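# Flip the grey finned box onto its fins, feet up

## Task

Turn the grey finned box upside down at its current spot so it ends up resting flat on its fins with its feet pointing up.

## Robot and tools

Robot: two arms, left_arm and right_arm, each with a two-finger gripper and a wrist camera. Fixed cameras are cam_head_left, cam_head_right, cam_high and cam_low; the wrist cameras are cam_left_wrist and cam_right_wrist. All images are 672x504.

Frames. The scene frame has its origin at table-top height, halfway between the two nominal arm bases, with +z up, +x pointing out over the table, and left_arm on the +y side. Camera image left and right do not match the arm names. Each arm reports its hand pose (end_effector_position in metres, end_effector_quat_wxyz) in its own base frame. Calibrated bases in the scene frame: left_arm at (+0.026, +0.257, +0.013) m, right_arm at (+0.001, -0.338, +0.037) m; both are turned only slightly about z, and up is +z for both. Reported hand poses can be off by a few centimetres. end_effector_position is the point between the finger pads, roughly 1 cm behind the tips. The fingers point along the gripper's +z axis and close along its y axis.

The 14-number row. Every motion command uses rows of 14 numbers, each from -1 to 1: left_arm dx, dy, dz, rx, ry, rz, opening, then the same seven for right_arm. Both arms are always in the row. dx to rz are an offset, not a pose: they count from that arm's Hand target at the start of the action or move, along that arm's own base axes. 1.0 equals 0.6 m for dx, dy, dz and 180 degrees for the rotation; rx, ry, rz form a single rotation vector, turning about the Hand target's position. Opening is absolute, not an offset: +1 is fully open (0.094 m), -1 is closed. Sending all six pose numbers as 0 re-requests the current Hand target; sending an opening of 0 is a real command, so repeat the present opening to leave a gripper unchanged.

execute_actions(actions, cameras): actions is a list of actions; each action is a list of up to 15 rows, each row lasting one 1/30 s step, and the last row is held to fill 15 steps. Every row in one action counts from the same start pose, not from the row before; a new action counts from the new Hand target, so repeating an offset moves further. An empty list just returns state and images. cameras chooses which images come back: omitted, null or ["all"] for all, [] for none; an unknown name invalidates the call.

move(target, speed, blend, opening_speed, blocking, cameras): drives each gripper in a straight line toward an offset target. target is one 14-number row or a list of up to 15 rows; every row in the list counts from the same starting Hand targets. speed is the top path speed in m/s (0.002 to 4.3, default 0.25; turning up to twice that in rad/s), one value or one per target. blend (m) rounds corners in a list. opening_speed (0.2 or more, units per second on the -1..1 scale) ramps the fingers; use it near its minimum when closing on something that could squash. blocking=false returns after about 0.5 s while the move continues. Paths do not avoid obstacles or the other arm, last at least 0.5 s and are cut off at 10 s. A new opening in a later target is applied only on arrival when everything is still. The result adds a move: line: done (within 10 mm and 2 degrees), off_target, moving, held or fault, plus limits such as paced (pose clipped) or held (steps withheld).

wait(seconds 0 to 10) lets time pass with commands held. stop brakes a running move. zoom_image(camera, region [x0,y0,x1,y1], at most 504x504 px) enlarges part of that camera's latest image. read_manual gives licence text only. finished_scene(scene) ends the scene irreversibly; the flip must hold with the robot released.

Control behaviour. Each step, commanded orientation is clipped to within 40 degrees of the measured one, so large turns need several steps. Hand target is the last commanded pose after clipping. Friction and weight may leave a gripper a centimetre or more short of it; the next command (even zeros) asks again, and if still short send the difference. An arm blocked by an object keeps pushing until you command it back past its gripper. Avoid passing close to an arm's own base or bringing the wrist near the first joint's axis; the shoulder posture can flip.

Results. Joint positions (last value is the finger opening in metres), Joint velocities ("within noise" means still), Joint torques (include arm weight; values 3 and 4 wrap at ±28 N m), grip_measured (opening on the command scale; reads up to ~2.7 mm wide when empty and somewhat narrower than a gripped hard part), grip_effort_nm (motor effort, negative closing; not pad force), and Tool commands. Grip force is about 50 to 64 N per pad. To release, command well above grip_measured.

Avoid: dropping the box or releasing it while it moves, fast impacts, hard pushes, letting anything leave the table, arms touching or a gripper closing on the other arm's fingers (can fail the scene), and long holds or stretched or blocked poses that heat motors. A MOTOR HOT line appears at 85 °C; at 100 °C that arm goes limp for 30 to 60 s. Small random pushes may nudge loose objects.

Each tool is called after "Request:" as name([rows], argument=value, ...), one row to a line, values as JSON.

## Session

Request:
execute_actions(actions=[])

Request:
zoom_image(camera="cam_head_left", region=[230, 160, 480, 340])

Scene clock: 0.00 s.
left_arm: end_effector_position=(+0.7469, +0.0627, +0.1858) grip_measured=+1.000 grip_effort_nm=n/a end_effector_quat_wxyz=(+0.600, +0.118, +0.783, +0.112) | right_arm: end_effector_position=(+0.2461, -0.0955, +0.3388) grip_measured=+1.000 grip_effort_nm=n/a end_effector_quat_wxyz=(+0.392, +0.340, +0.834, -0.188)
Joint positions: left_arm=[0.099 1.879 1.257 0.363 0.062 0.35 0.094] | right_arm=[0.029 0.581 0.868 -1.173 0.637 0.571 0.094]
Joint velocities: within noise
Joint torques (N m): no reading
Heat: left arm: hottest elbow 34 °C; right arm: hottest elbow 32 °C.
Hand target: left_arm +0.7532, +0.0634, +0.1927; +0.607, +0.117, +0.778, +0.114 | right_arm +0.2481, -0.0955, +0.3525; +0.404, +0.343, +0.828, -0.182
Tool commands: left_gripper/opening=+1.0 right_gripper/opening=+1.0

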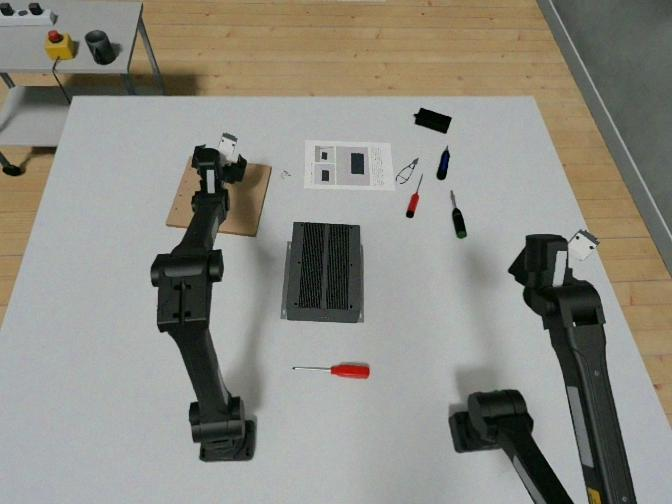

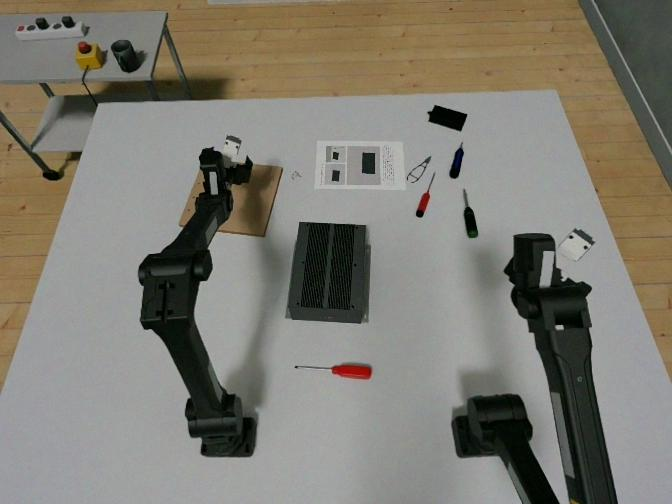

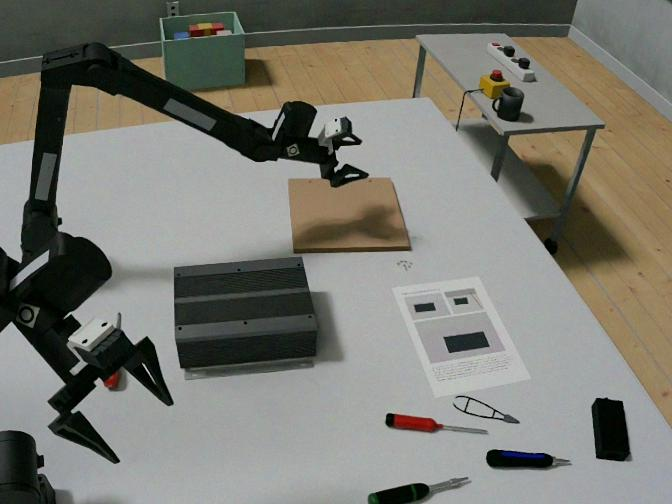

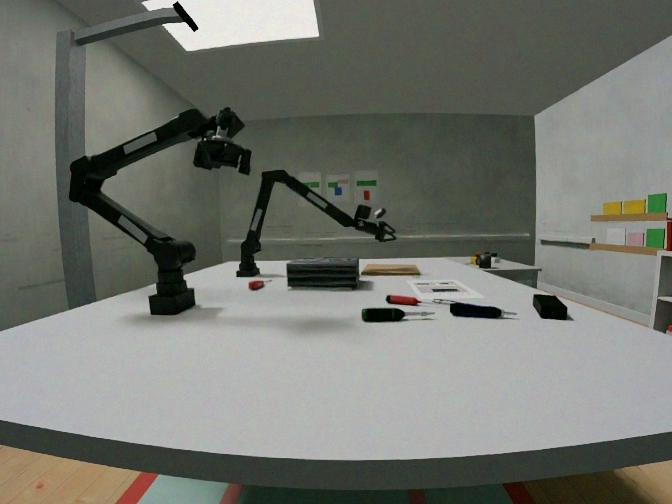

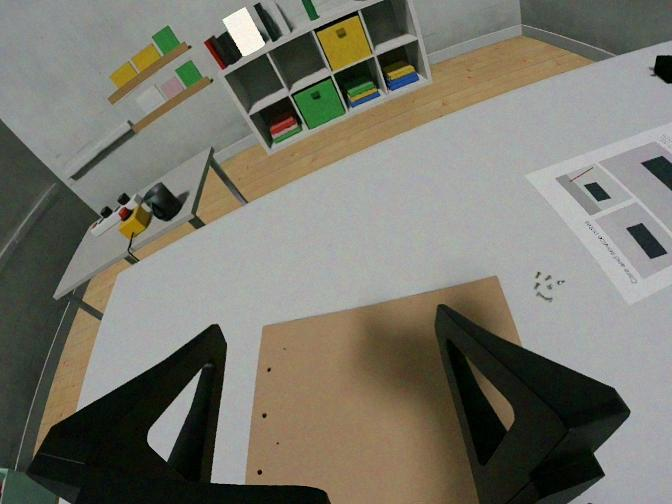

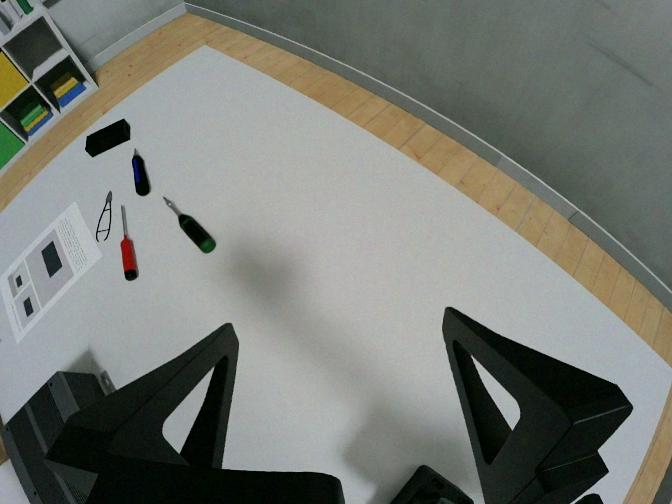

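Scaled by 2.016.

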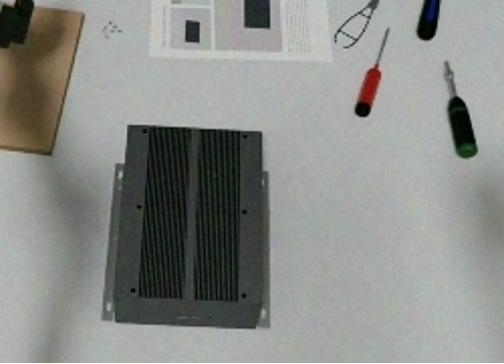

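Request:
move(target=[-0.505,-0.188,0.178,-0.583,0.173,-0.105,-0.2,0.253,0.326,-0.171,0.494,-0.171,0.229,-0.2], cameras=["cam_head_left"], speed=0.3)

Scene clock: 34.43 s.
left_arm: end_effector_position=(+0.4496, -0.0529, +0.2997) grip_measured=-0.197 grip_effort_nm=-0.120 end_effector_quat_wxyz=(+0.268, -0.267, +0.656, -0.653) | right_arm: end_effector_position=(+0.3994, +0.0949, +0.2489) grip_measured=-0.199 grip_effort_nm=-0.090 end_effector_quat_wxyz=(+0.274, +0.275, +0.654, +0.649)
Joint positions: left_arm=[0.21 1.18 0.612 0.562 1.005 -1.561 0.038] | right_arm=[-0.089 1.107 0.399 0.696 -0.863 1.56 0.038]
Joint velocities: within noise
Joint torques (N m): left_arm=[-0.26 -5.77 8.54 2.77 -0.03 -0.23] | right_arm=[0.73 -3.25 7.19 2.62 0.08 -0.01]
Heat: left arm: hottest elbow 40 °C; right arm: hottest elbow 37 °C.
Hand target: left_arm +0.4502, -0.0494, +0.2996; +0.271, -0.271, +0.652, -0.654 | right_arm +0.3998, +0.1003, +0.2497; +0.271, +0.271, +0.653, +0.653
Off the commanded pose: left_arm 0.004 m, 1 deg | right_arm 0.005 m, 1 deg.
move: done
Images, in order (width x height): cam_head_left 672x504.

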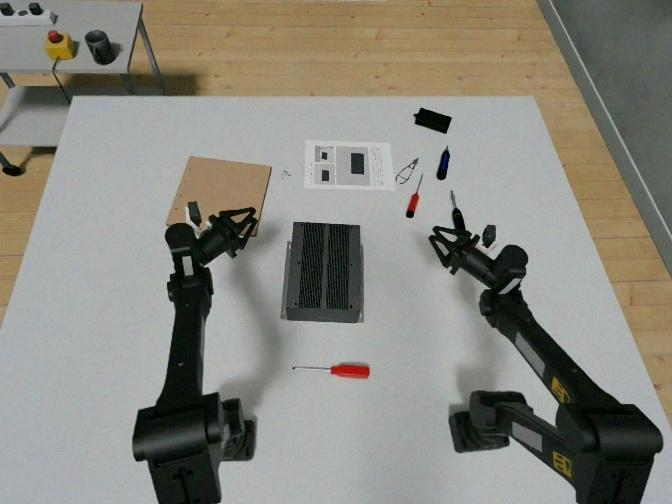

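Request:
move(target=[-0.018,-0.068,-0.408,0,0,-0.222,-0.2,0.038,0.133,-0.346,0,0,0.183,-0.2], cameras=["cam_head_left","cam_left_wrist","cam_right_wrist"], speed=0.25)

Request:
zoom_image(camera="cam_head_left", region=[230, 190, 430, 340])

Scene clock: 47.20 s.
left_arm: end_effector_position=(+0.4343, -0.0881, +0.0571) grip_measured=-0.197 grip_effort_nm=-0.120 end_effector_quat_wxyz=(+0.068, -0.084, +0.704, -0.702) | right_arm: end_effector_position=(+0.4202, +0.1742, +0.0424) grip_measured=-0.199 grip_effort_nm=-0.085 end_effector_quat_wxyz=(+0.076, +0.084, +0.705, +0.701)
Joint positions: left_arm=[0.199 1.983 0.676 0.989 1.554 -1.273 0.038] | right_arm=[0.019 2.089 0.621 1.44 -1.325 1.554 0.038]
Joint velocities: within noise
Joint torques (N m): left_arm=[-1.55 -10.7 5.05 1.96 0.4 0.04] | right_arm=[0.97 -10.52 2.99 2.54 -0.19 -0.01]
Heat: left arm: hottest elbow 40 °C; right arm: hottest elbow 38 °C.
Hand target: left_arm +0.4394, -0.0902, +0.0547; +0.031, -0.032, +0.706, -0.707 | right_arm +0.4227, +0.1801, +0.0421; +0.074, +0.074, +0.703, +0.703
Off the commanded pose: left_arm 0.006 m, 7 deg | right_arm 0.006 m, 1 deg.
joint sent to its limit (left arm) — joint 5 (wrist yaw), upper limit. The joint targets are off in orientation, not in position.
move: off_target (left_arm)
Images, in order (width x height): cam_head_left 672x504, cam_left_wrist 672x504, cam_right_wrist 672x504.

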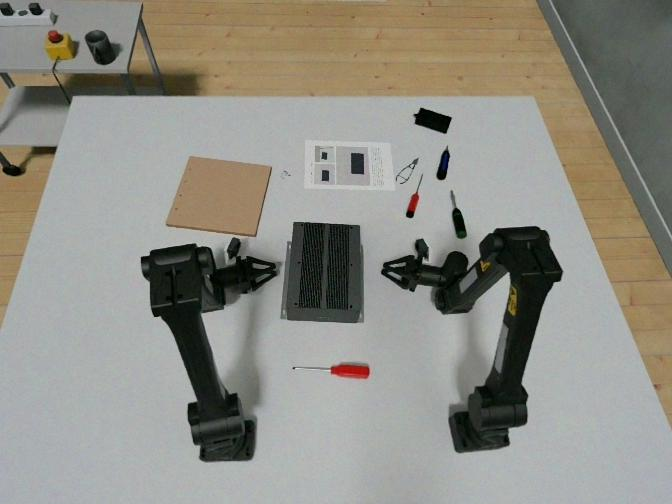

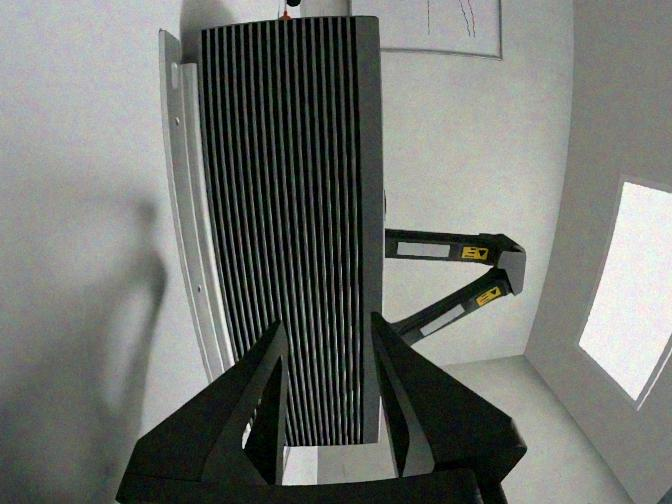

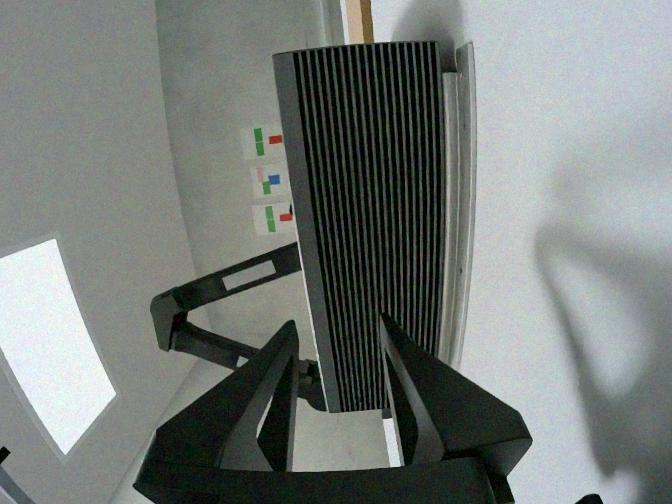

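Scaled by 2.520.

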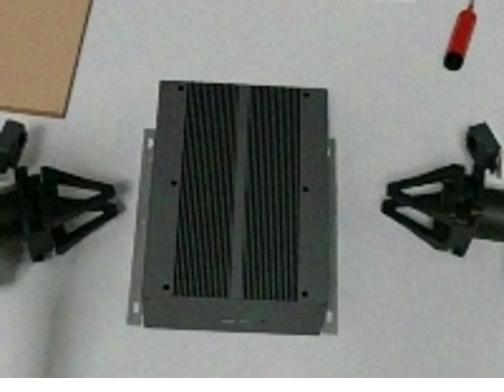

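Request:
execute_actions(actions=[], cameras=["cam_head_left","cam_low"])

Scene clock: 79.13 s.
left_arm: end_effector_position=(+0.4343, -0.0881, +0.0571) grip_measured=-0.197 grip_effort_nm=-0.120 end_effector_quat_wxyz=(+0.068, -0.084, +0.704, -0.702) | right_arm: end_effector_position=(+0.4202, +0.1742, +0.0424) grip_measured=-0.199 grip_effort_nm=-0.085 end_effector_quat_wxyz=(+0.076, +0.084, +0.704, +0.701)
Joint positions: left_arm=[0.199 1.983 0.676 0.989 1.554 -1.273 0.038] | right_arm=[0.019 2.089 0.621 1.441 -1.325 1.555 0.038]
Joint velocities: within noise
Joint torques (N m): left_arm=[-1.38 -10.7 5.03 1.95 0.4 0.03] | right_arm=[-0.09 -11.16 3.04 2.37 -0.22 -0.01]
Heat: left arm: hottest elbow 37 °C; right arm: hottest elbow 36 °C.
Hand target: left_arm +0.4394, -0.0902, +0.0547; +0.031, -0.032, +0.706, -0.707 | right_arm +0.4227, +0.1801, +0.0422; +0.075, +0.074, +0.703, +0.703
Tool commands: left_gripper/opening=-0.2 right_gripper/opening=-0.2
Off the commanded pose: left_arm 0.006 m, 7 deg | right_arm 0.006 m, 1 deg.
Images, in order (width x height): cam_head_left 672x504, cam_low 672x504.

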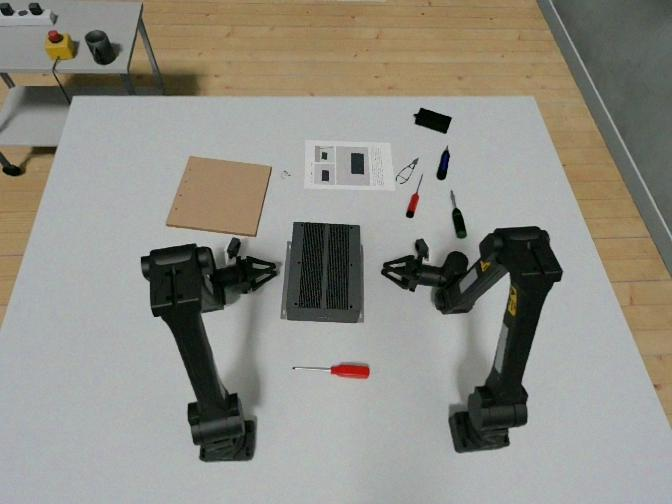

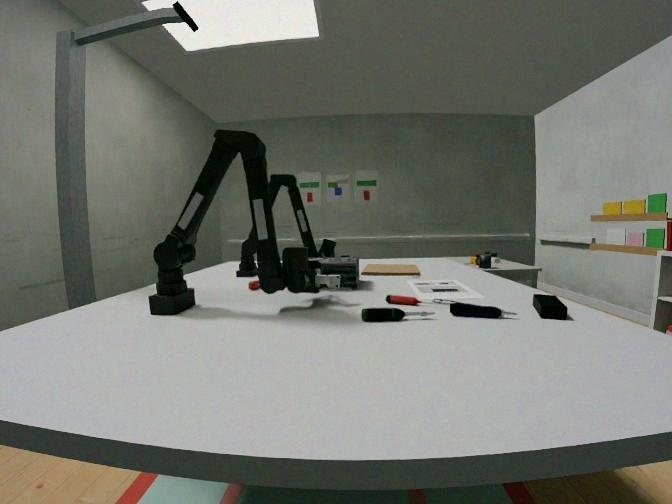

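Request:
move([
  [0,-0.17,0,0,0,0,-0.2,0,-0.04,0,0,0,0,-0.2],
  [0,-0.255,0,0,0,-0.03,-0.2,0,-0.04,0,0,0,0,-0.2],
], speed=[0.12,0.08], cameras=["cam_head_left"])

Scene clock: 90.50 s.
left_arm: end_effector_position=(+0.4479, -0.2096, +0.0619) grip_measured=-0.198 grip_effort_nm=-0.105 end_effector_quat_wxyz=(+0.024, -0.023, +0.707, -0.707) | right_arm: end_effector_position=(+0.4169, +0.1589, +0.0427) grip_measured=-0.199 grip_effort_nm=-0.090 end_effector_quat_wxyz=(+0.069, +0.077, +0.705, +0.702)
Joint positions: left_arm=[-0.086 2.07 0.767 1.3 1.418 -1.566 0.038] | right_arm=[-0.023 2.089 0.621 1.441 -1.387 1.555 0.038]
Joint velocities: within noise
Joint torques (N m): left_arm=[-6.83 -10.93 5.35 2.4 0.16 -0.21] | right_arm=[-1.44 -10.7 2.84 2.37 -0.21 -0.07]
Heat: left arm: hottest elbow 37 °C; right arm: hottest elbow 35 °C.
Hand target: left_arm +0.4394, -0.2432, +0.0546; -0.002, +0.002, +0.706, -0.708 | right_arm +0.4228, +0.1560, +0.0422; +0.075, +0.074, +0.703, +0.703
Off the commanded pose: left_arm 0.035 m, 4 deg | right_arm 0.007 m, 1 deg.
move: off_target (left_arm)
Images, in order (width x height): cam_head_left 672x504.

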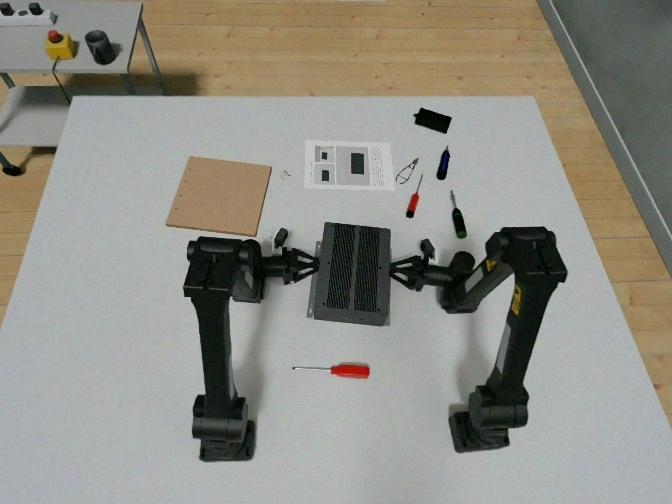

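Request:
move(target=[-0.041,-0.1175,0,0,0,-0.067,-0.2,-0.0235,0.147,0,0,0,0.0556,-0.2], speed=0.12, cameras=["cam_head_left"])

Scene clock: 101.23 s.
left_arm: end_effector_position=(+0.4477, -0.2124, +0.0618) grip_measured=-0.198 grip_effort_nm=-0.100 end_effector_quat_wxyz=(-0.001, +0.010, +0.707, -0.707) | right_arm: end_effector_position=(+0.4167, +0.1612, +0.0427) grip_measured=-0.199 grip_effort_nm=-0.081 end_effector_quat_wxyz=(+0.065, +0.079, +0.704, +0.702)
Joint positions: left_arm=[-0.089 2.086 0.808 1.289 1.497 -1.569 0.038] | right_arm=[-0.018 2.09 0.622 1.441 -1.385 1.563 0.038]
Joint velocities: within noise
Joint torques (N m): left_arm=[-17.73 -11.81 5.91 1.61 0.26 -0.19] | right_arm=[13.22 -10.93 4.98 1.81 0.26 0.05]
Heat: left arm: hottest elbow 37 °C; right arm: hottest elbow 35 °C.
Hand target: left_arm +0.4147, -0.3137, +0.0546; -0.077, +0.076, +0.702, -0.704 | right_arm +0.4086, +0.2443, +0.0423; +0.013, +0.013, +0.707, +0.707
Off the commanded pose: left_arm 0.107 m, 12 deg | right_arm 0.083 m, 10 deg.
move: off_target (left_arm, right_arm)
Images, in order (width x height): cam_head_left 672x504.

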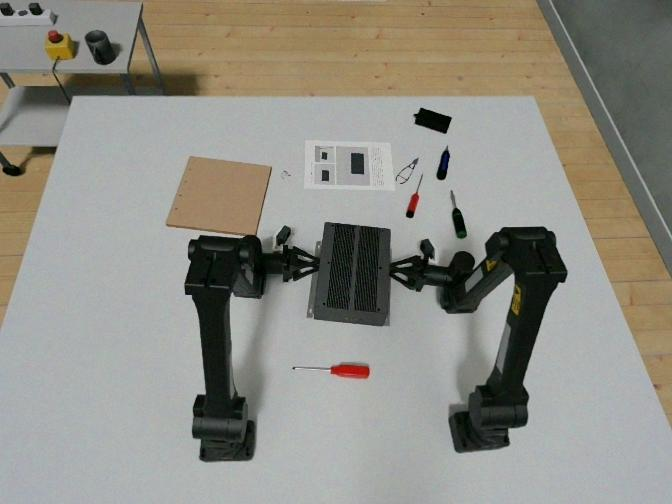

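Request:
move(target=[0,0,0,0,0,0,-0.2,0,0,0.17,0,0,0,-0.2], speed=0.05, cameras=["cam_head_left","cam_right_wrist"])

Request:
zoom_image(camera="cam_head_left", region=[180, 180, 500, 360])

Scene clock: 110.80 s.
left_arm: end_effector_position=(+0.4163, -0.2883, +0.0585) grip_measured=-0.200 grip_effort_nm=0.017 end_effector_quat_wxyz=(-0.058, +0.064, +0.704, -0.705) | right_arm: end_effector_position=(+0.3954, +0.2470, +0.1384) grip_measured=-0.199 grip_effort_nm=-0.085 end_effector_quat_wxyz=(-0.002, +0.017, +0.708, +0.706)
Joint positions: left_arm=[-0.26 2.104 0.838 1.279 1.484 -1.576 0.038] | right_arm=[0.191 1.776 0.635 1.128 -1.359 1.585 0.038]
Joint velocities: within noise
Joint torques (N m): left_arm=[-5.19 -12.28 6.74 1.43 -0.25 -0.24] | right_arm=[-1.32 -10.34 6.27 1.31 0.1 -0.22]
Heat: left arm: hottest elbow 37 °C; right arm: hottest elbow 35 °C.
Hand target: left_arm +0.4148, -0.3137, +0.0547; -0.077, +0.076, +0.702, -0.704 | right_arm +0.4087, +0.2442, +0.1443; +0.013, +0.013, +0.707, +0.707
Off the commanded pose: left_arm 0.026 m, 3 deg | right_arm 0.015 m, 2 deg.
move: off_target (left_arm, right_arm)
Images, in order (width x height): cam_head_left 672x504, cam_right_wrist 672x504.

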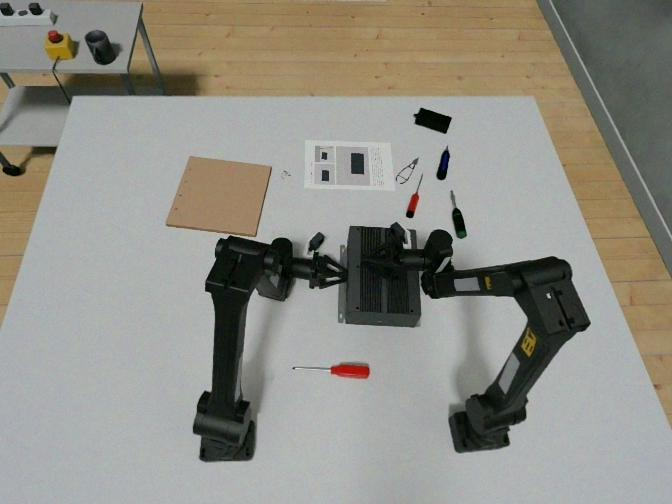

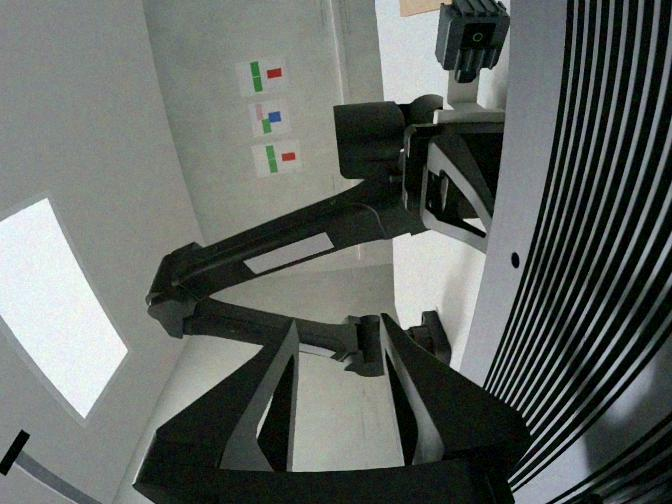

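Scaled by 1.575.

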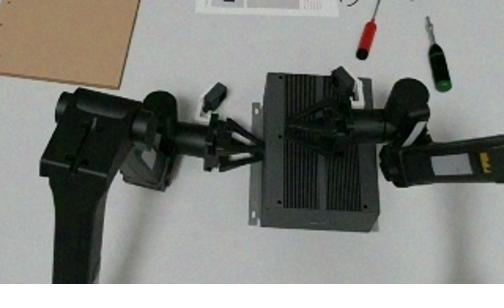

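Request:
move([
  [0.041,0.19,0,0,0,0.067,-0.2,0,0,0.05,0,0,0,-0.2],
  [0.041,0.19,-0.016,0,0,0.067,-0.2,0.036,-0.325,0.05,0,0,-0.056,-0.2],
  [0.041,0.19,-0.016,0,0,0.067,-0.2,0.036,-0.325,-0.157,0,0,-0.056,-0.2],
], speed=[0.2,0.2,0.15], cameras=["cam_head_left"])

Scene clock: 142.37 s.
left_arm: end_effector_position=(+0.4406, -0.1998, +0.0515) grip_measured=-0.200 grip_effort_nm=0.022 end_effector_quat_wxyz=(-0.004, -0.002, +0.707, -0.707) | right_arm: end_effector_position=(+0.4238, +0.0557, +0.0481) grip_measured=-0.199 grip_effort_nm=-0.090 end_effector_quat_wxyz=(+0.084, +0.110, +0.698, +0.703)
Joint positions: left_arm=[-0.062 2.104 0.785 1.315 1.512 -1.575 0.038] | right_arm=[-0.282 2.027 0.643 1.146 -1.578 1.371 0.038]
Joint velocities: within noise
Joint torques (N m): left_arm=[-0.85 -11.99 3.54 2.39 0.18 0] | right_arm=[-2.32 -11.99 3.62 2.13 -0.35 -0.23]
Heat: left arm: hottest elbow 37 °C; right arm: hottest elbow 36 °C.
Hand target: left_arm +0.4393, -0.1997, +0.0450; -0.002, +0.002, +0.706, -0.708 | right_arm +0.4303, +0.0493, +0.0501; +0.075, +0.075, +0.703, +0.703
Off the commanded pose: left_arm 0.007 m, 0 deg | right_arm 0.009 m, 4 deg.
joint sent to its limit (right arm) — joint 5 (wrist yaw), lower limit. The joint targets are off in orientation, not in position.
move: off_target (right_arm)
Images, in order (width x height): cam_head_left 672x504.

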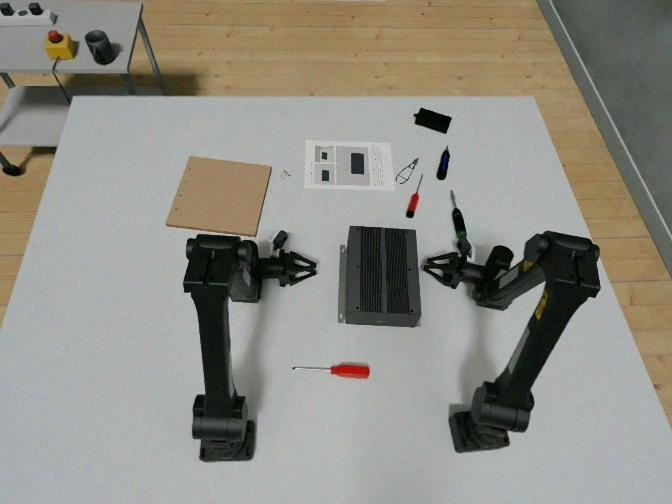

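Request:
zoom_image(camera="cam_head_left", region=[270, 200, 480, 350])

Scaled by 2.400.

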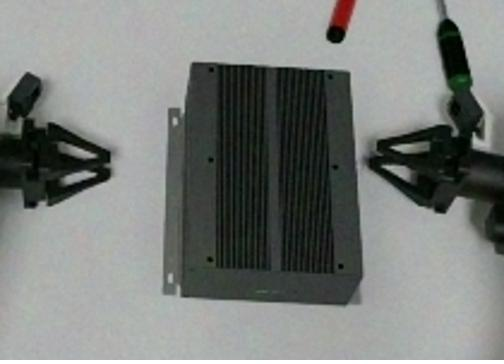

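Request:
move([
  [-0.025,0,0,0,0,0,-0.2,-0.028,0,0,0,0,0,-0.2],
  [-0.025,0,0,0,0,0,-0.2,-0.03,0.235,0,0,0,0,-0.2],
], speed=0.1, cameras=["cam_head_left"])

Request:
zoom_image(camera="cam_head_left", region=[240, 200, 450, 350])

Scene clock: 165.60 s.
left_arm: end_effector_position=(+0.4267, -0.1989, +0.0480) grip_measured=-0.200 grip_effort_nm=0.017 end_effector_quat_wxyz=(-0.003, +0.000, +0.707, -0.707) | right_arm: end_effector_position=(+0.4256, +0.1450, +0.0457) grip_measured=-0.200 grip_effort_nm=-0.032 end_effector_quat_wxyz=(+0.108, +0.122, +0.701, +0.695)
Joint positions: left_arm=[-0.062 2.104 0.747 1.35 1.512 -1.568 0.038] | right_arm=[-0.047 2.067 0.588 1.437 -1.291 1.549 0.038]
Joint velocities: within noise
Joint torques (N m): left_arm=[-0.97 -12.4 2.89 2.41 0.1 -0.1] | right_arm=[7.94 -11.58 2.21 2.85 -0.83 -0.01]
Heat: left arm: hottest shoulder 36 °C; right arm: hottest elbow 35 °C.
Hand target: left_arm +0.4242, -0.1997, +0.0450; -0.003, +0.002, +0.706, -0.708 | right_arm +0.4122, +0.1903, +0.0501; +0.075, +0.075, +0.703, +0.703
Off the commanded pose: left_arm 0.004 m, 0 deg | right_arm 0.047 m, 7 deg.
move: off_target (right_arm)
Images, in order (width x height): cam_head_left 672x504.

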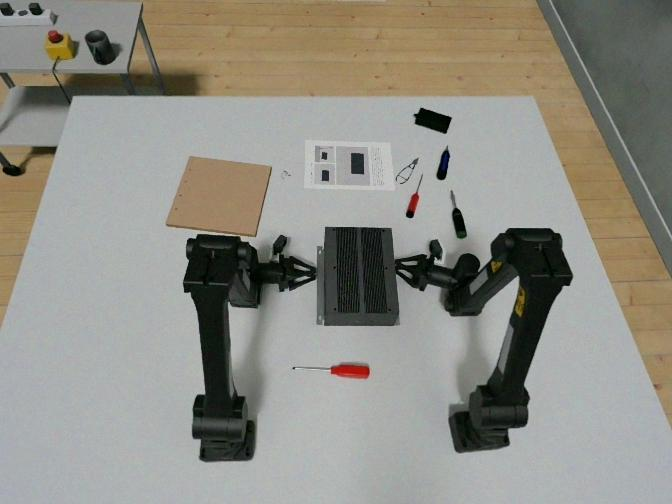

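Scaled by 2.400.

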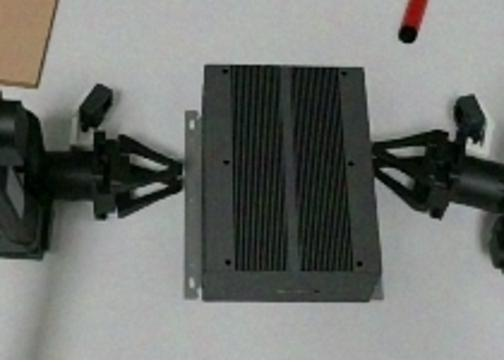

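Request:
move([
  [0,0,0,0,0,0,-0.2,-0.029,-0.13,0,0,0,0,-0.2],
  [0,0,0,0,0,0,-0.2,-0.029,-0.13,0.007,0,0,0,-0.2],
  [-0.035,-0.146,-0.005,0,0,-0.05,-0.2,-0.040,0.084,0.007,0,0,0.064,-0.2],
], speed=[0.15,0.1,0.1], cameras=["cam_head_left"])

Request:
zoom_image(camera="cam_head_left", region=[240, 200, 450, 350])

Scene clock: 185.93 s.
left_arm: end_effector_position=(+0.4165, -0.2254, +0.0476) grip_measured=-0.200 grip_effort_nm=0.017 end_effector_quat_wxyz=(-0.018, +0.015, +0.707, -0.707) | right_arm: end_effector_position=(+0.3919, +0.1503, +0.0501) grip_measured=-0.200 grip_effort_nm=-0.012 end_effector_quat_wxyz=(+0.044, +0.081, +0.704, +0.704)
Joint positions: left_arm=[-0.125 2.105 0.747 1.351 1.494 -1.568 0.038] | right_arm=[-0.051 2.054 0.563 1.457 -1.446 1.589 0.038]
Joint velocities: within noise
Joint torques (N m): left_arm=[-12.16 -11.05 6.15 2.03 -0.52 -0.25] | right_arm=[15.91 -10.4 4.77 2.22 1.41 -0.09]
Heat: left arm: hottest shoulder 36 °C; right arm: hottest elbow 34 °C.
Hand target: left_arm +0.4032, -0.2873, +0.0420; -0.058, +0.057, +0.704, -0.706 | right_arm +0.3883, +0.2406, +0.0542; +0.004, +0.004, +0.707, +0.707
Off the commanded pose: left_arm 0.064 m, 7 deg | right_arm 0.091 m, 10 deg.
move: off_target (left_arm, right_arm)
Images, in order (width x height): cam_head_left 672x504.

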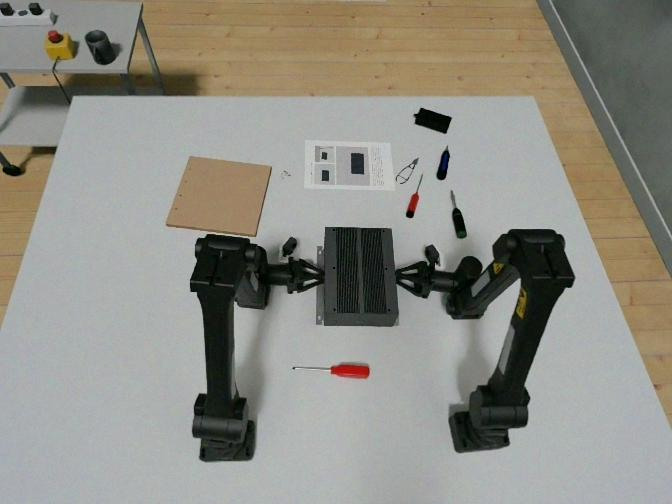

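Scaled by 2.400.

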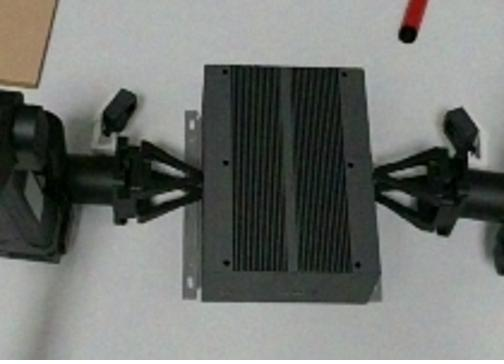

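Request:
move(target=[0,0,0,0,0,0,-0.2,0,0,0.1,0,0,0,-0.2], speed=0.05, cameras=["cam_head_left","cam_right_wrist"])

Scene clock: 191.70 s.
left_arm: end_effector_position=(+0.4211, -0.2167, +0.0471) grip_measured=-0.200 grip_effort_nm=0.017 end_effector_quat_wxyz=(-0.010, +0.008, +0.707, -0.707) | right_arm: end_effector_position=(+0.3985, +0.1590, +0.0692) grip_measured=-0.199 grip_effort_nm=-0.085 end_effector_quat_wxyz=(+0.028, +0.116, +0.704, +0.701)
Joint positions: left_arm=[-0.104 2.107 0.747 1.354 1.492 -1.568 0.038] | right_arm=[-0.024 1.956 0.551 1.31 -1.391 1.6 0.038]
Joint velocities: within noise
Joint torques (N m): left_arm=[-13.51 -11.11 5.86 2.03 -0.31 -0.24] | right_arm=[14.27 -18.43 5.14 2.78 -0.82 0.12]
Heat: left arm: hottest shoulder 36 °C; right arm: hottest elbow 34 °C.
Hand target: left_arm +0.4032, -0.2873, +0.0420; -0.058, +0.057, +0.704, -0.706 | right_arm +0.3883, +0.2406, +0.1143; +0.004, +0.004, +0.707, +0.707
Off the commanded pose: left_arm 0.073 m, 8 deg | right_arm 0.094 m, 13 deg.
move: off_target (left_arm, right_arm)
Images, in order (width x height): cam_head_left 672x504, cam_right_wrist 672x504.

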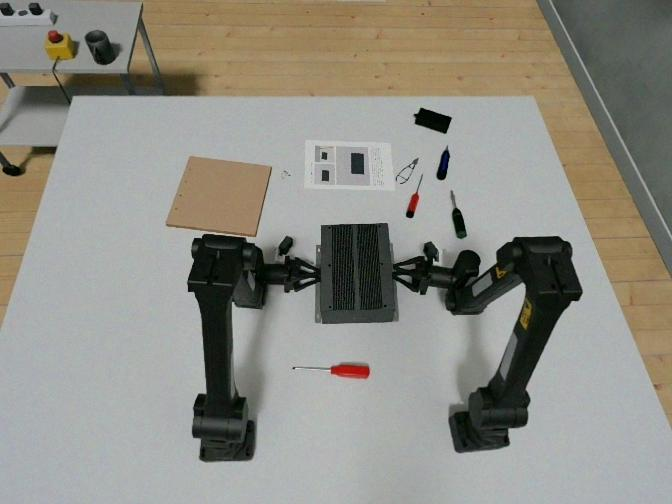

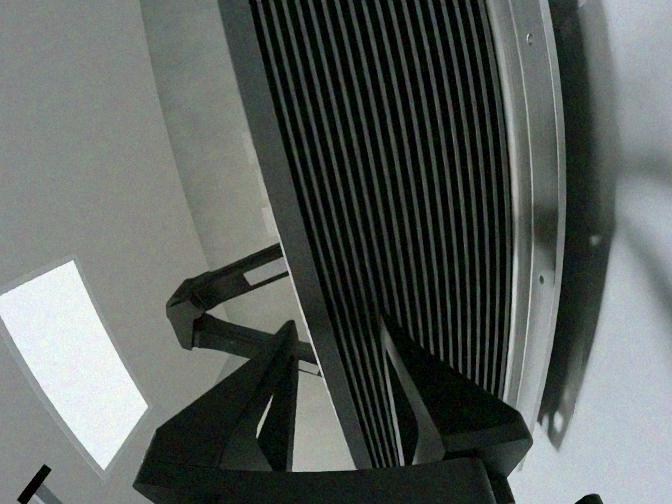

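Request:
zoom_image(camera="cam_right_wrist", region=[200, 250, 600, 504])

Request:
zoom_image(camera="cam_low", region=[240, 230, 400, 320])

Scaled by 1.260 from the camera's 672x504 image, which has a finer 960x720 frame.

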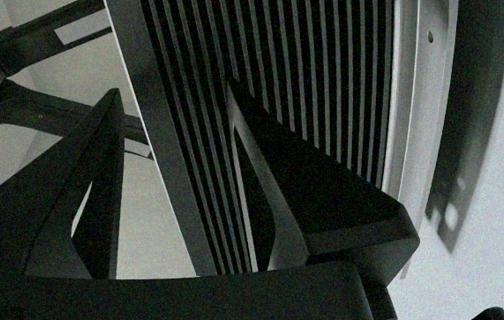

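This scene's latest camera images include none from cam_low. They are from: cam_head_left, cam_right_wrist. cam_low's image comes with the result of a call that names it in "cameras".

Request:
wait(seconds=0.1, cameras=["cam_low","cam_left_wrist"])

Request:
zoom_image(camera="cam_low", region=[230, 230, 390, 320])

Scene clock: 208.57 s.
left_arm: end_effector_position=(+0.4211, -0.2167, +0.0472) grip_measured=-0.200 grip_effort_nm=0.022 end_effector_quat_wxyz=(-0.010, +0.008, +0.707, -0.707) | right_arm: end_effector_position=(+0.3985, +0.1590, +0.0692) grip_measured=-0.199 grip_effort_nm=-0.090 end_effector_quat_wxyz=(+0.028, +0.116, +0.704, +0.701)
Joint positions: left_arm=[-0.104 2.107 0.747 1.354 1.492 -1.568 0.038] | right_arm=[-0.024 1.956 0.551 1.31 -1.391 1.6 0.038]
Joint velocities: within noise
Joint torques (N m): left_arm=[-13.57 -11.34 5.86 2.07 -0.32 -0.26] | right_arm=[14.04 -18.14 5.05 2.76 -0.8 0.13]
Heat: left arm: hottest elbow 36 °C; right arm: hottest elbow 35 °C.
Hand target: left_arm +0.4032, -0.2873, +0.0420; -0.058, +0.057, +0.704, -0.706 | right_arm +0.3883, +0.2406, +0.1143; +0.004, +0.004, +0.707, +0.707
Tool commands: left_gripper/opening=-0.2 right_gripper/opening=-0.2
Off the commanded pose: left_arm 0.073 m, 8 deg | right_arm 0.094 m, 13 deg.
wait: 0.10 s; at rest from the start
Images, in order (width x height): cam_low 672x504, cam_left_wrist 672x504.

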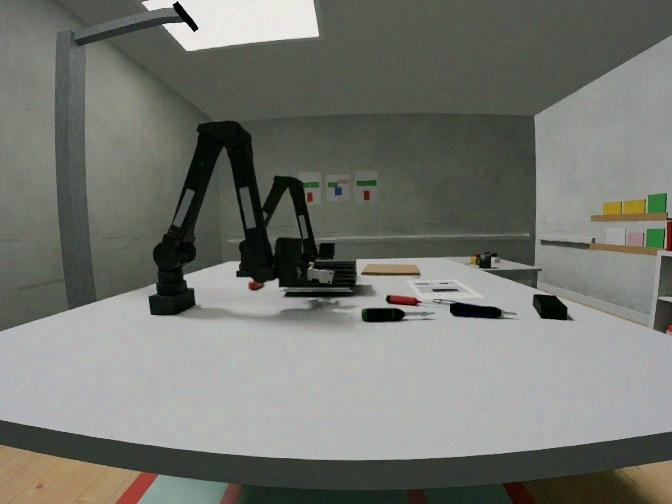

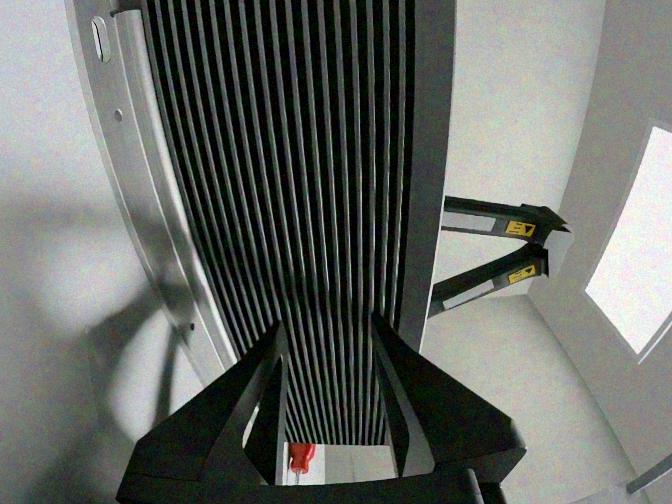

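Scaled by 3.150.

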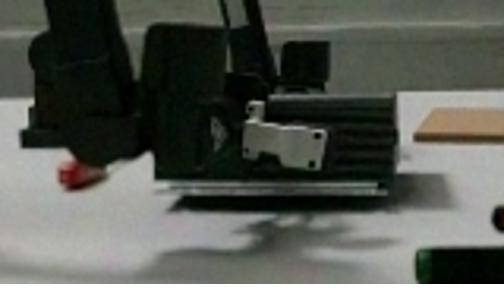

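Request:
move([
  [0,0,0,0,0,0,-0.2,0,0,-0.1,0,0,0,-0.2],
  [0.01,0.05,0,0,0,0.02,-0.2,0.011,-0.16,-0.1,0,0,0,-0.2],
  [0.01,0.05,0,0,0,0.02,-0.2,0.011,-0.18,-0.123,0,0,-0.05,-0.2],
  [0,0,-0.007,0,0,0,-0.2,0.003,0,-0.123,0,0,0,-0.2],
], speed=[0.05,0.1,0.1,0.1], cameras=["cam_head_left","cam_right_wrist"])

Request:
zoom_image(camera="cam_head_left", region=[240, 200, 450, 350])

Scene clock: 224.93 s.
left_arm: end_effector_position=(+0.4227, -0.2162, +0.0467) grip_measured=-0.200 grip_effort_nm=0.017 end_effector_quat_wxyz=(-0.009, +0.007, +0.707, -0.707) | right_arm: end_effector_position=(+0.3986, +0.1577, +0.0418) grip_measured=-0.199 grip_effort_nm=-0.066 end_effector_quat_wxyz=(+0.055, +0.065, +0.706, +0.703)
Joint positions: left_arm=[-0.103 2.109 0.751 1.354 1.491 -1.569 0.038] | right_arm=[-0.031 2.087 0.589 1.462 -1.431 1.548 0.038]
Joint velocities: within noise
Joint torques (N m): left_arm=[-13.57 -10.58 5.71 2.14 -0.24 -0.17] | right_arm=[14.56 -10.81 4.22 1.96 0.88 0.03]
Heat: left arm: hottest elbow 36 °C; right arm: hottest elbow 35 °C.
Hand target: left_arm +0.4033, -0.2873, +0.0378; -0.058, +0.057, +0.704, -0.706 | right_arm +0.3900, +0.2406, +0.0405; +0.004, +0.004, +0.707, +0.707
Off the commanded pose: left_arm 0.074 m, 8 deg | right_arm 0.083 m, 9 deg.
move: off_target (left_arm, right_arm)
Images, in order (width x height): cam_head_left 672x504, cam_right_wrist 672x504.

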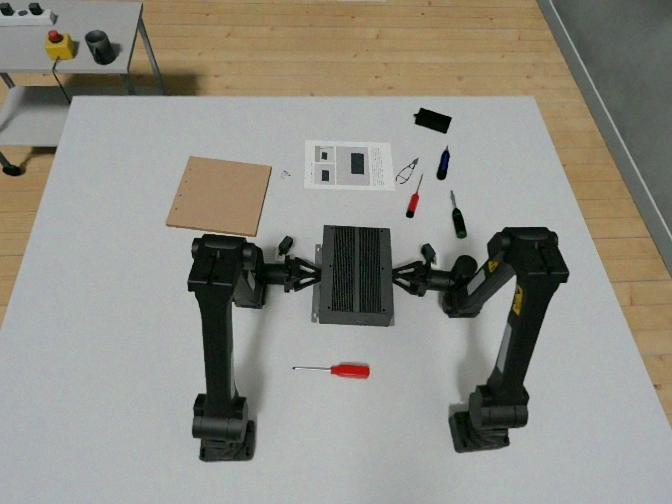

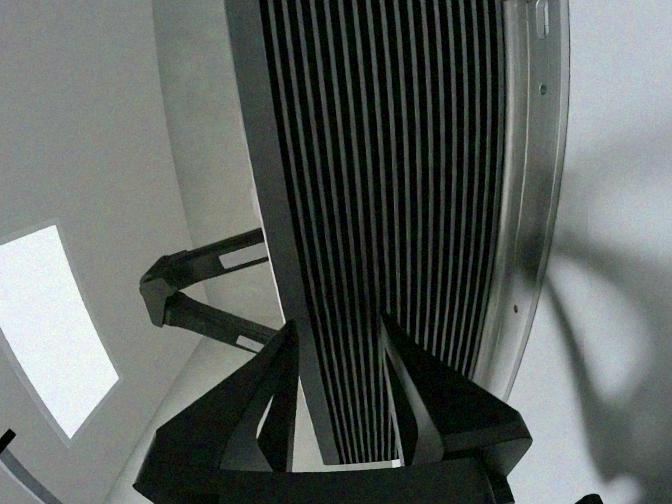

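Scaled by 2.400.

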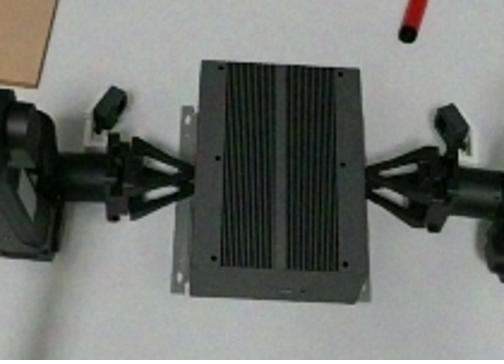

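Request:
move(target=[0,0,0,0,0,0,-0.2,0,0,0.16,0,0,0,-0.2], speed=0.05, cameras=["cam_head_left","cam_right_wrist","cam_low"])

Request:
zoom_image(camera="cam_low", region=[230, 230, 390, 320])

Scene clock: 231.20 s.
left_arm: end_effector_position=(+0.4279, -0.2133, +0.0479) grip_measured=-0.200 grip_effort_nm=0.022 end_effector_quat_wxyz=(-0.003, +0.006, +0.707, -0.707) | right_arm: end_effector_position=(+0.4012, +0.1649, +0.0992) grip_measured=-0.198 grip_effort_nm=-0.105 end_effector_quat_wxyz=(+0.032, +0.102, +0.705, +0.701)
Joint positions: left_arm=[-0.095 2.11 0.759 1.356 1.489 -1.569 0.038] | right_arm=[-0.009 1.851 0.553 1.218 -1.389 1.591 0.038]
Joint velocities: within noise
Joint torques (N m): left_arm=[-14.21 -10.7 5.16 1.99 -0.05 -0.15] | right_arm=[12.57 -16.09 6.06 2.28 -0.74 0.1]
Heat: left arm: hottest elbow 36 °C; right arm: hottest elbow 35 °C.
Hand target: left_arm +0.4034, -0.2874, +0.0378; -0.058, +0.057, +0.704, -0.706 | right_arm +0.3901, +0.2406, +0.1364; +0.004, +0.004, +0.707, +0.707
Off the commanded pose: left_arm 0.079 m, 9 deg | right_arm 0.085 m, 12 deg.
move: off_target (left_arm, right_arm)
Images, in order (width x height): cam_head_left 672x504, cam_low 672x504, cam_right_wrist 672x504.

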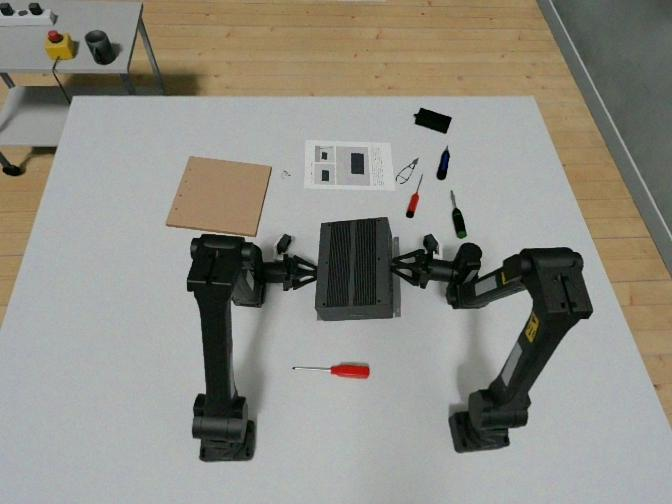

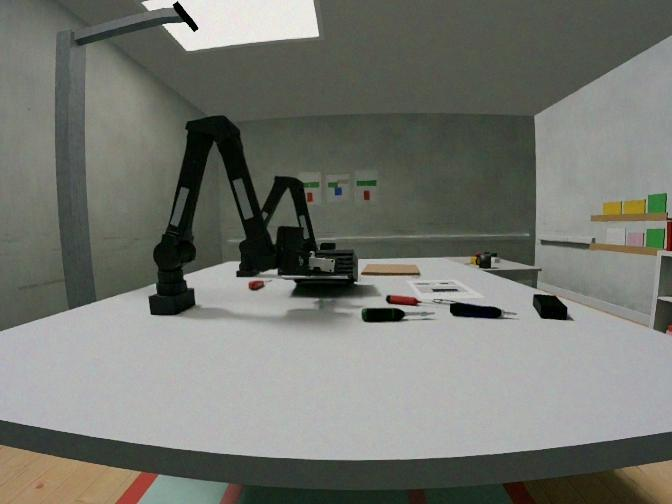

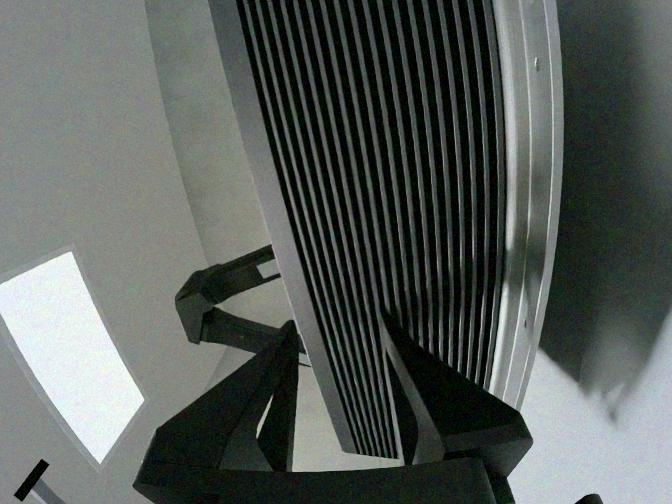

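Scaled by 3.150.

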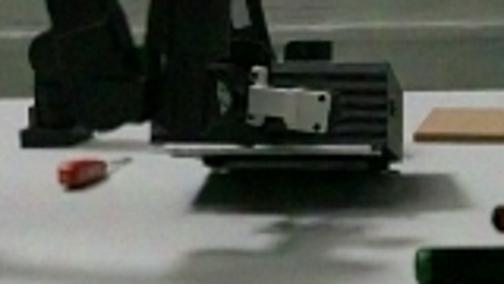

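Request:
move([
  [0,0,0,0,0,0,-0.2,0,0.03,0.03,-0.044,0,0,-0.2],
  [0,0,0,0,0,0,-0.2,0,0.08,0.08,-0.1,0,0,-0.2],
], speed=0.05, cameras=["cam_head_left","cam_right_wrist","cam_low"])

Request:
zoom_image(camera="cam_low", region=[230, 210, 390, 300])

Scene clock: 243.30 s.
left_arm: end_effector_position=(+0.4102, -0.2652, +0.0479) grip_measured=-0.200 grip_effort_nm=0.027 end_effector_quat_wxyz=(-0.034, +0.049, +0.705, -0.707) | right_arm: end_effector_position=(+0.3800, +0.2789, +0.1645) grip_measured=-0.199 grip_effort_nm=-0.090 end_effector_quat_wxyz=(-0.012, +0.025, +0.812, +0.583)
Joint positions: left_arm=[-0.215 2.121 0.784 1.357 1.473 -1.569 0.038] | right_arm=[0.299 1.464 0.785 -0.157 -1.126 0.837 0.038]
Joint velocities: within noise
Joint torques (N m): left_arm=[-5.01 -11.16 4.96 1.65 -0.06 -0.21] | right_arm=[0.5 -10.99 10.17 1.11 -0.31 -0.22]
Heat: left arm: hottest elbow 36 °C; right arm: hottest elbow 35 °C.
Hand target: left_arm +0.4033, -0.2874, +0.0379; -0.058, +0.057, +0.704, -0.706 | right_arm +0.3900, +0.2886, +0.1845; +0.005, +0.003, +0.809, +0.588
Off the commanded pose: left_arm 0.025 m, 3 deg | right_arm 0.024 m, 3 deg.
move: off_target (left_arm, right_arm)
Images, in order (width x height): cam_head_left 672x504, cam_low 672x504, cam_right_wrist 672x504.

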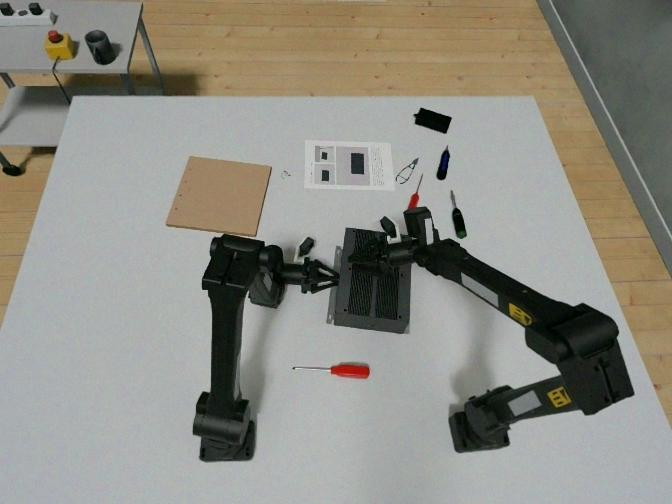

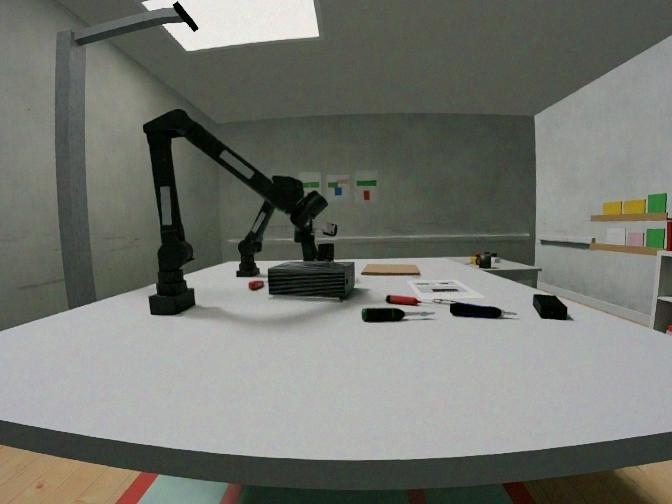

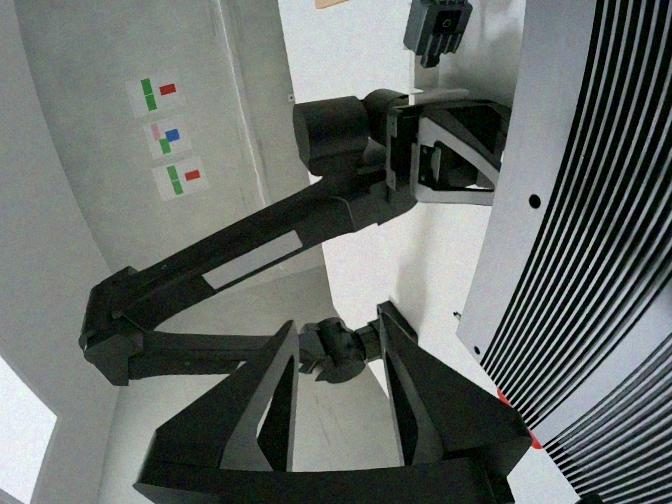

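Scaled by 3.150.

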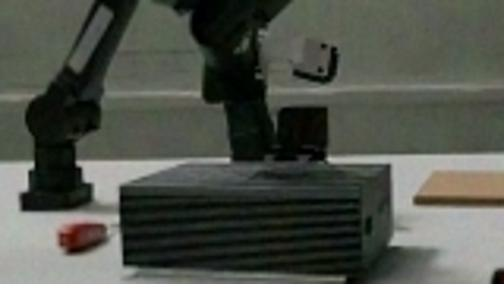

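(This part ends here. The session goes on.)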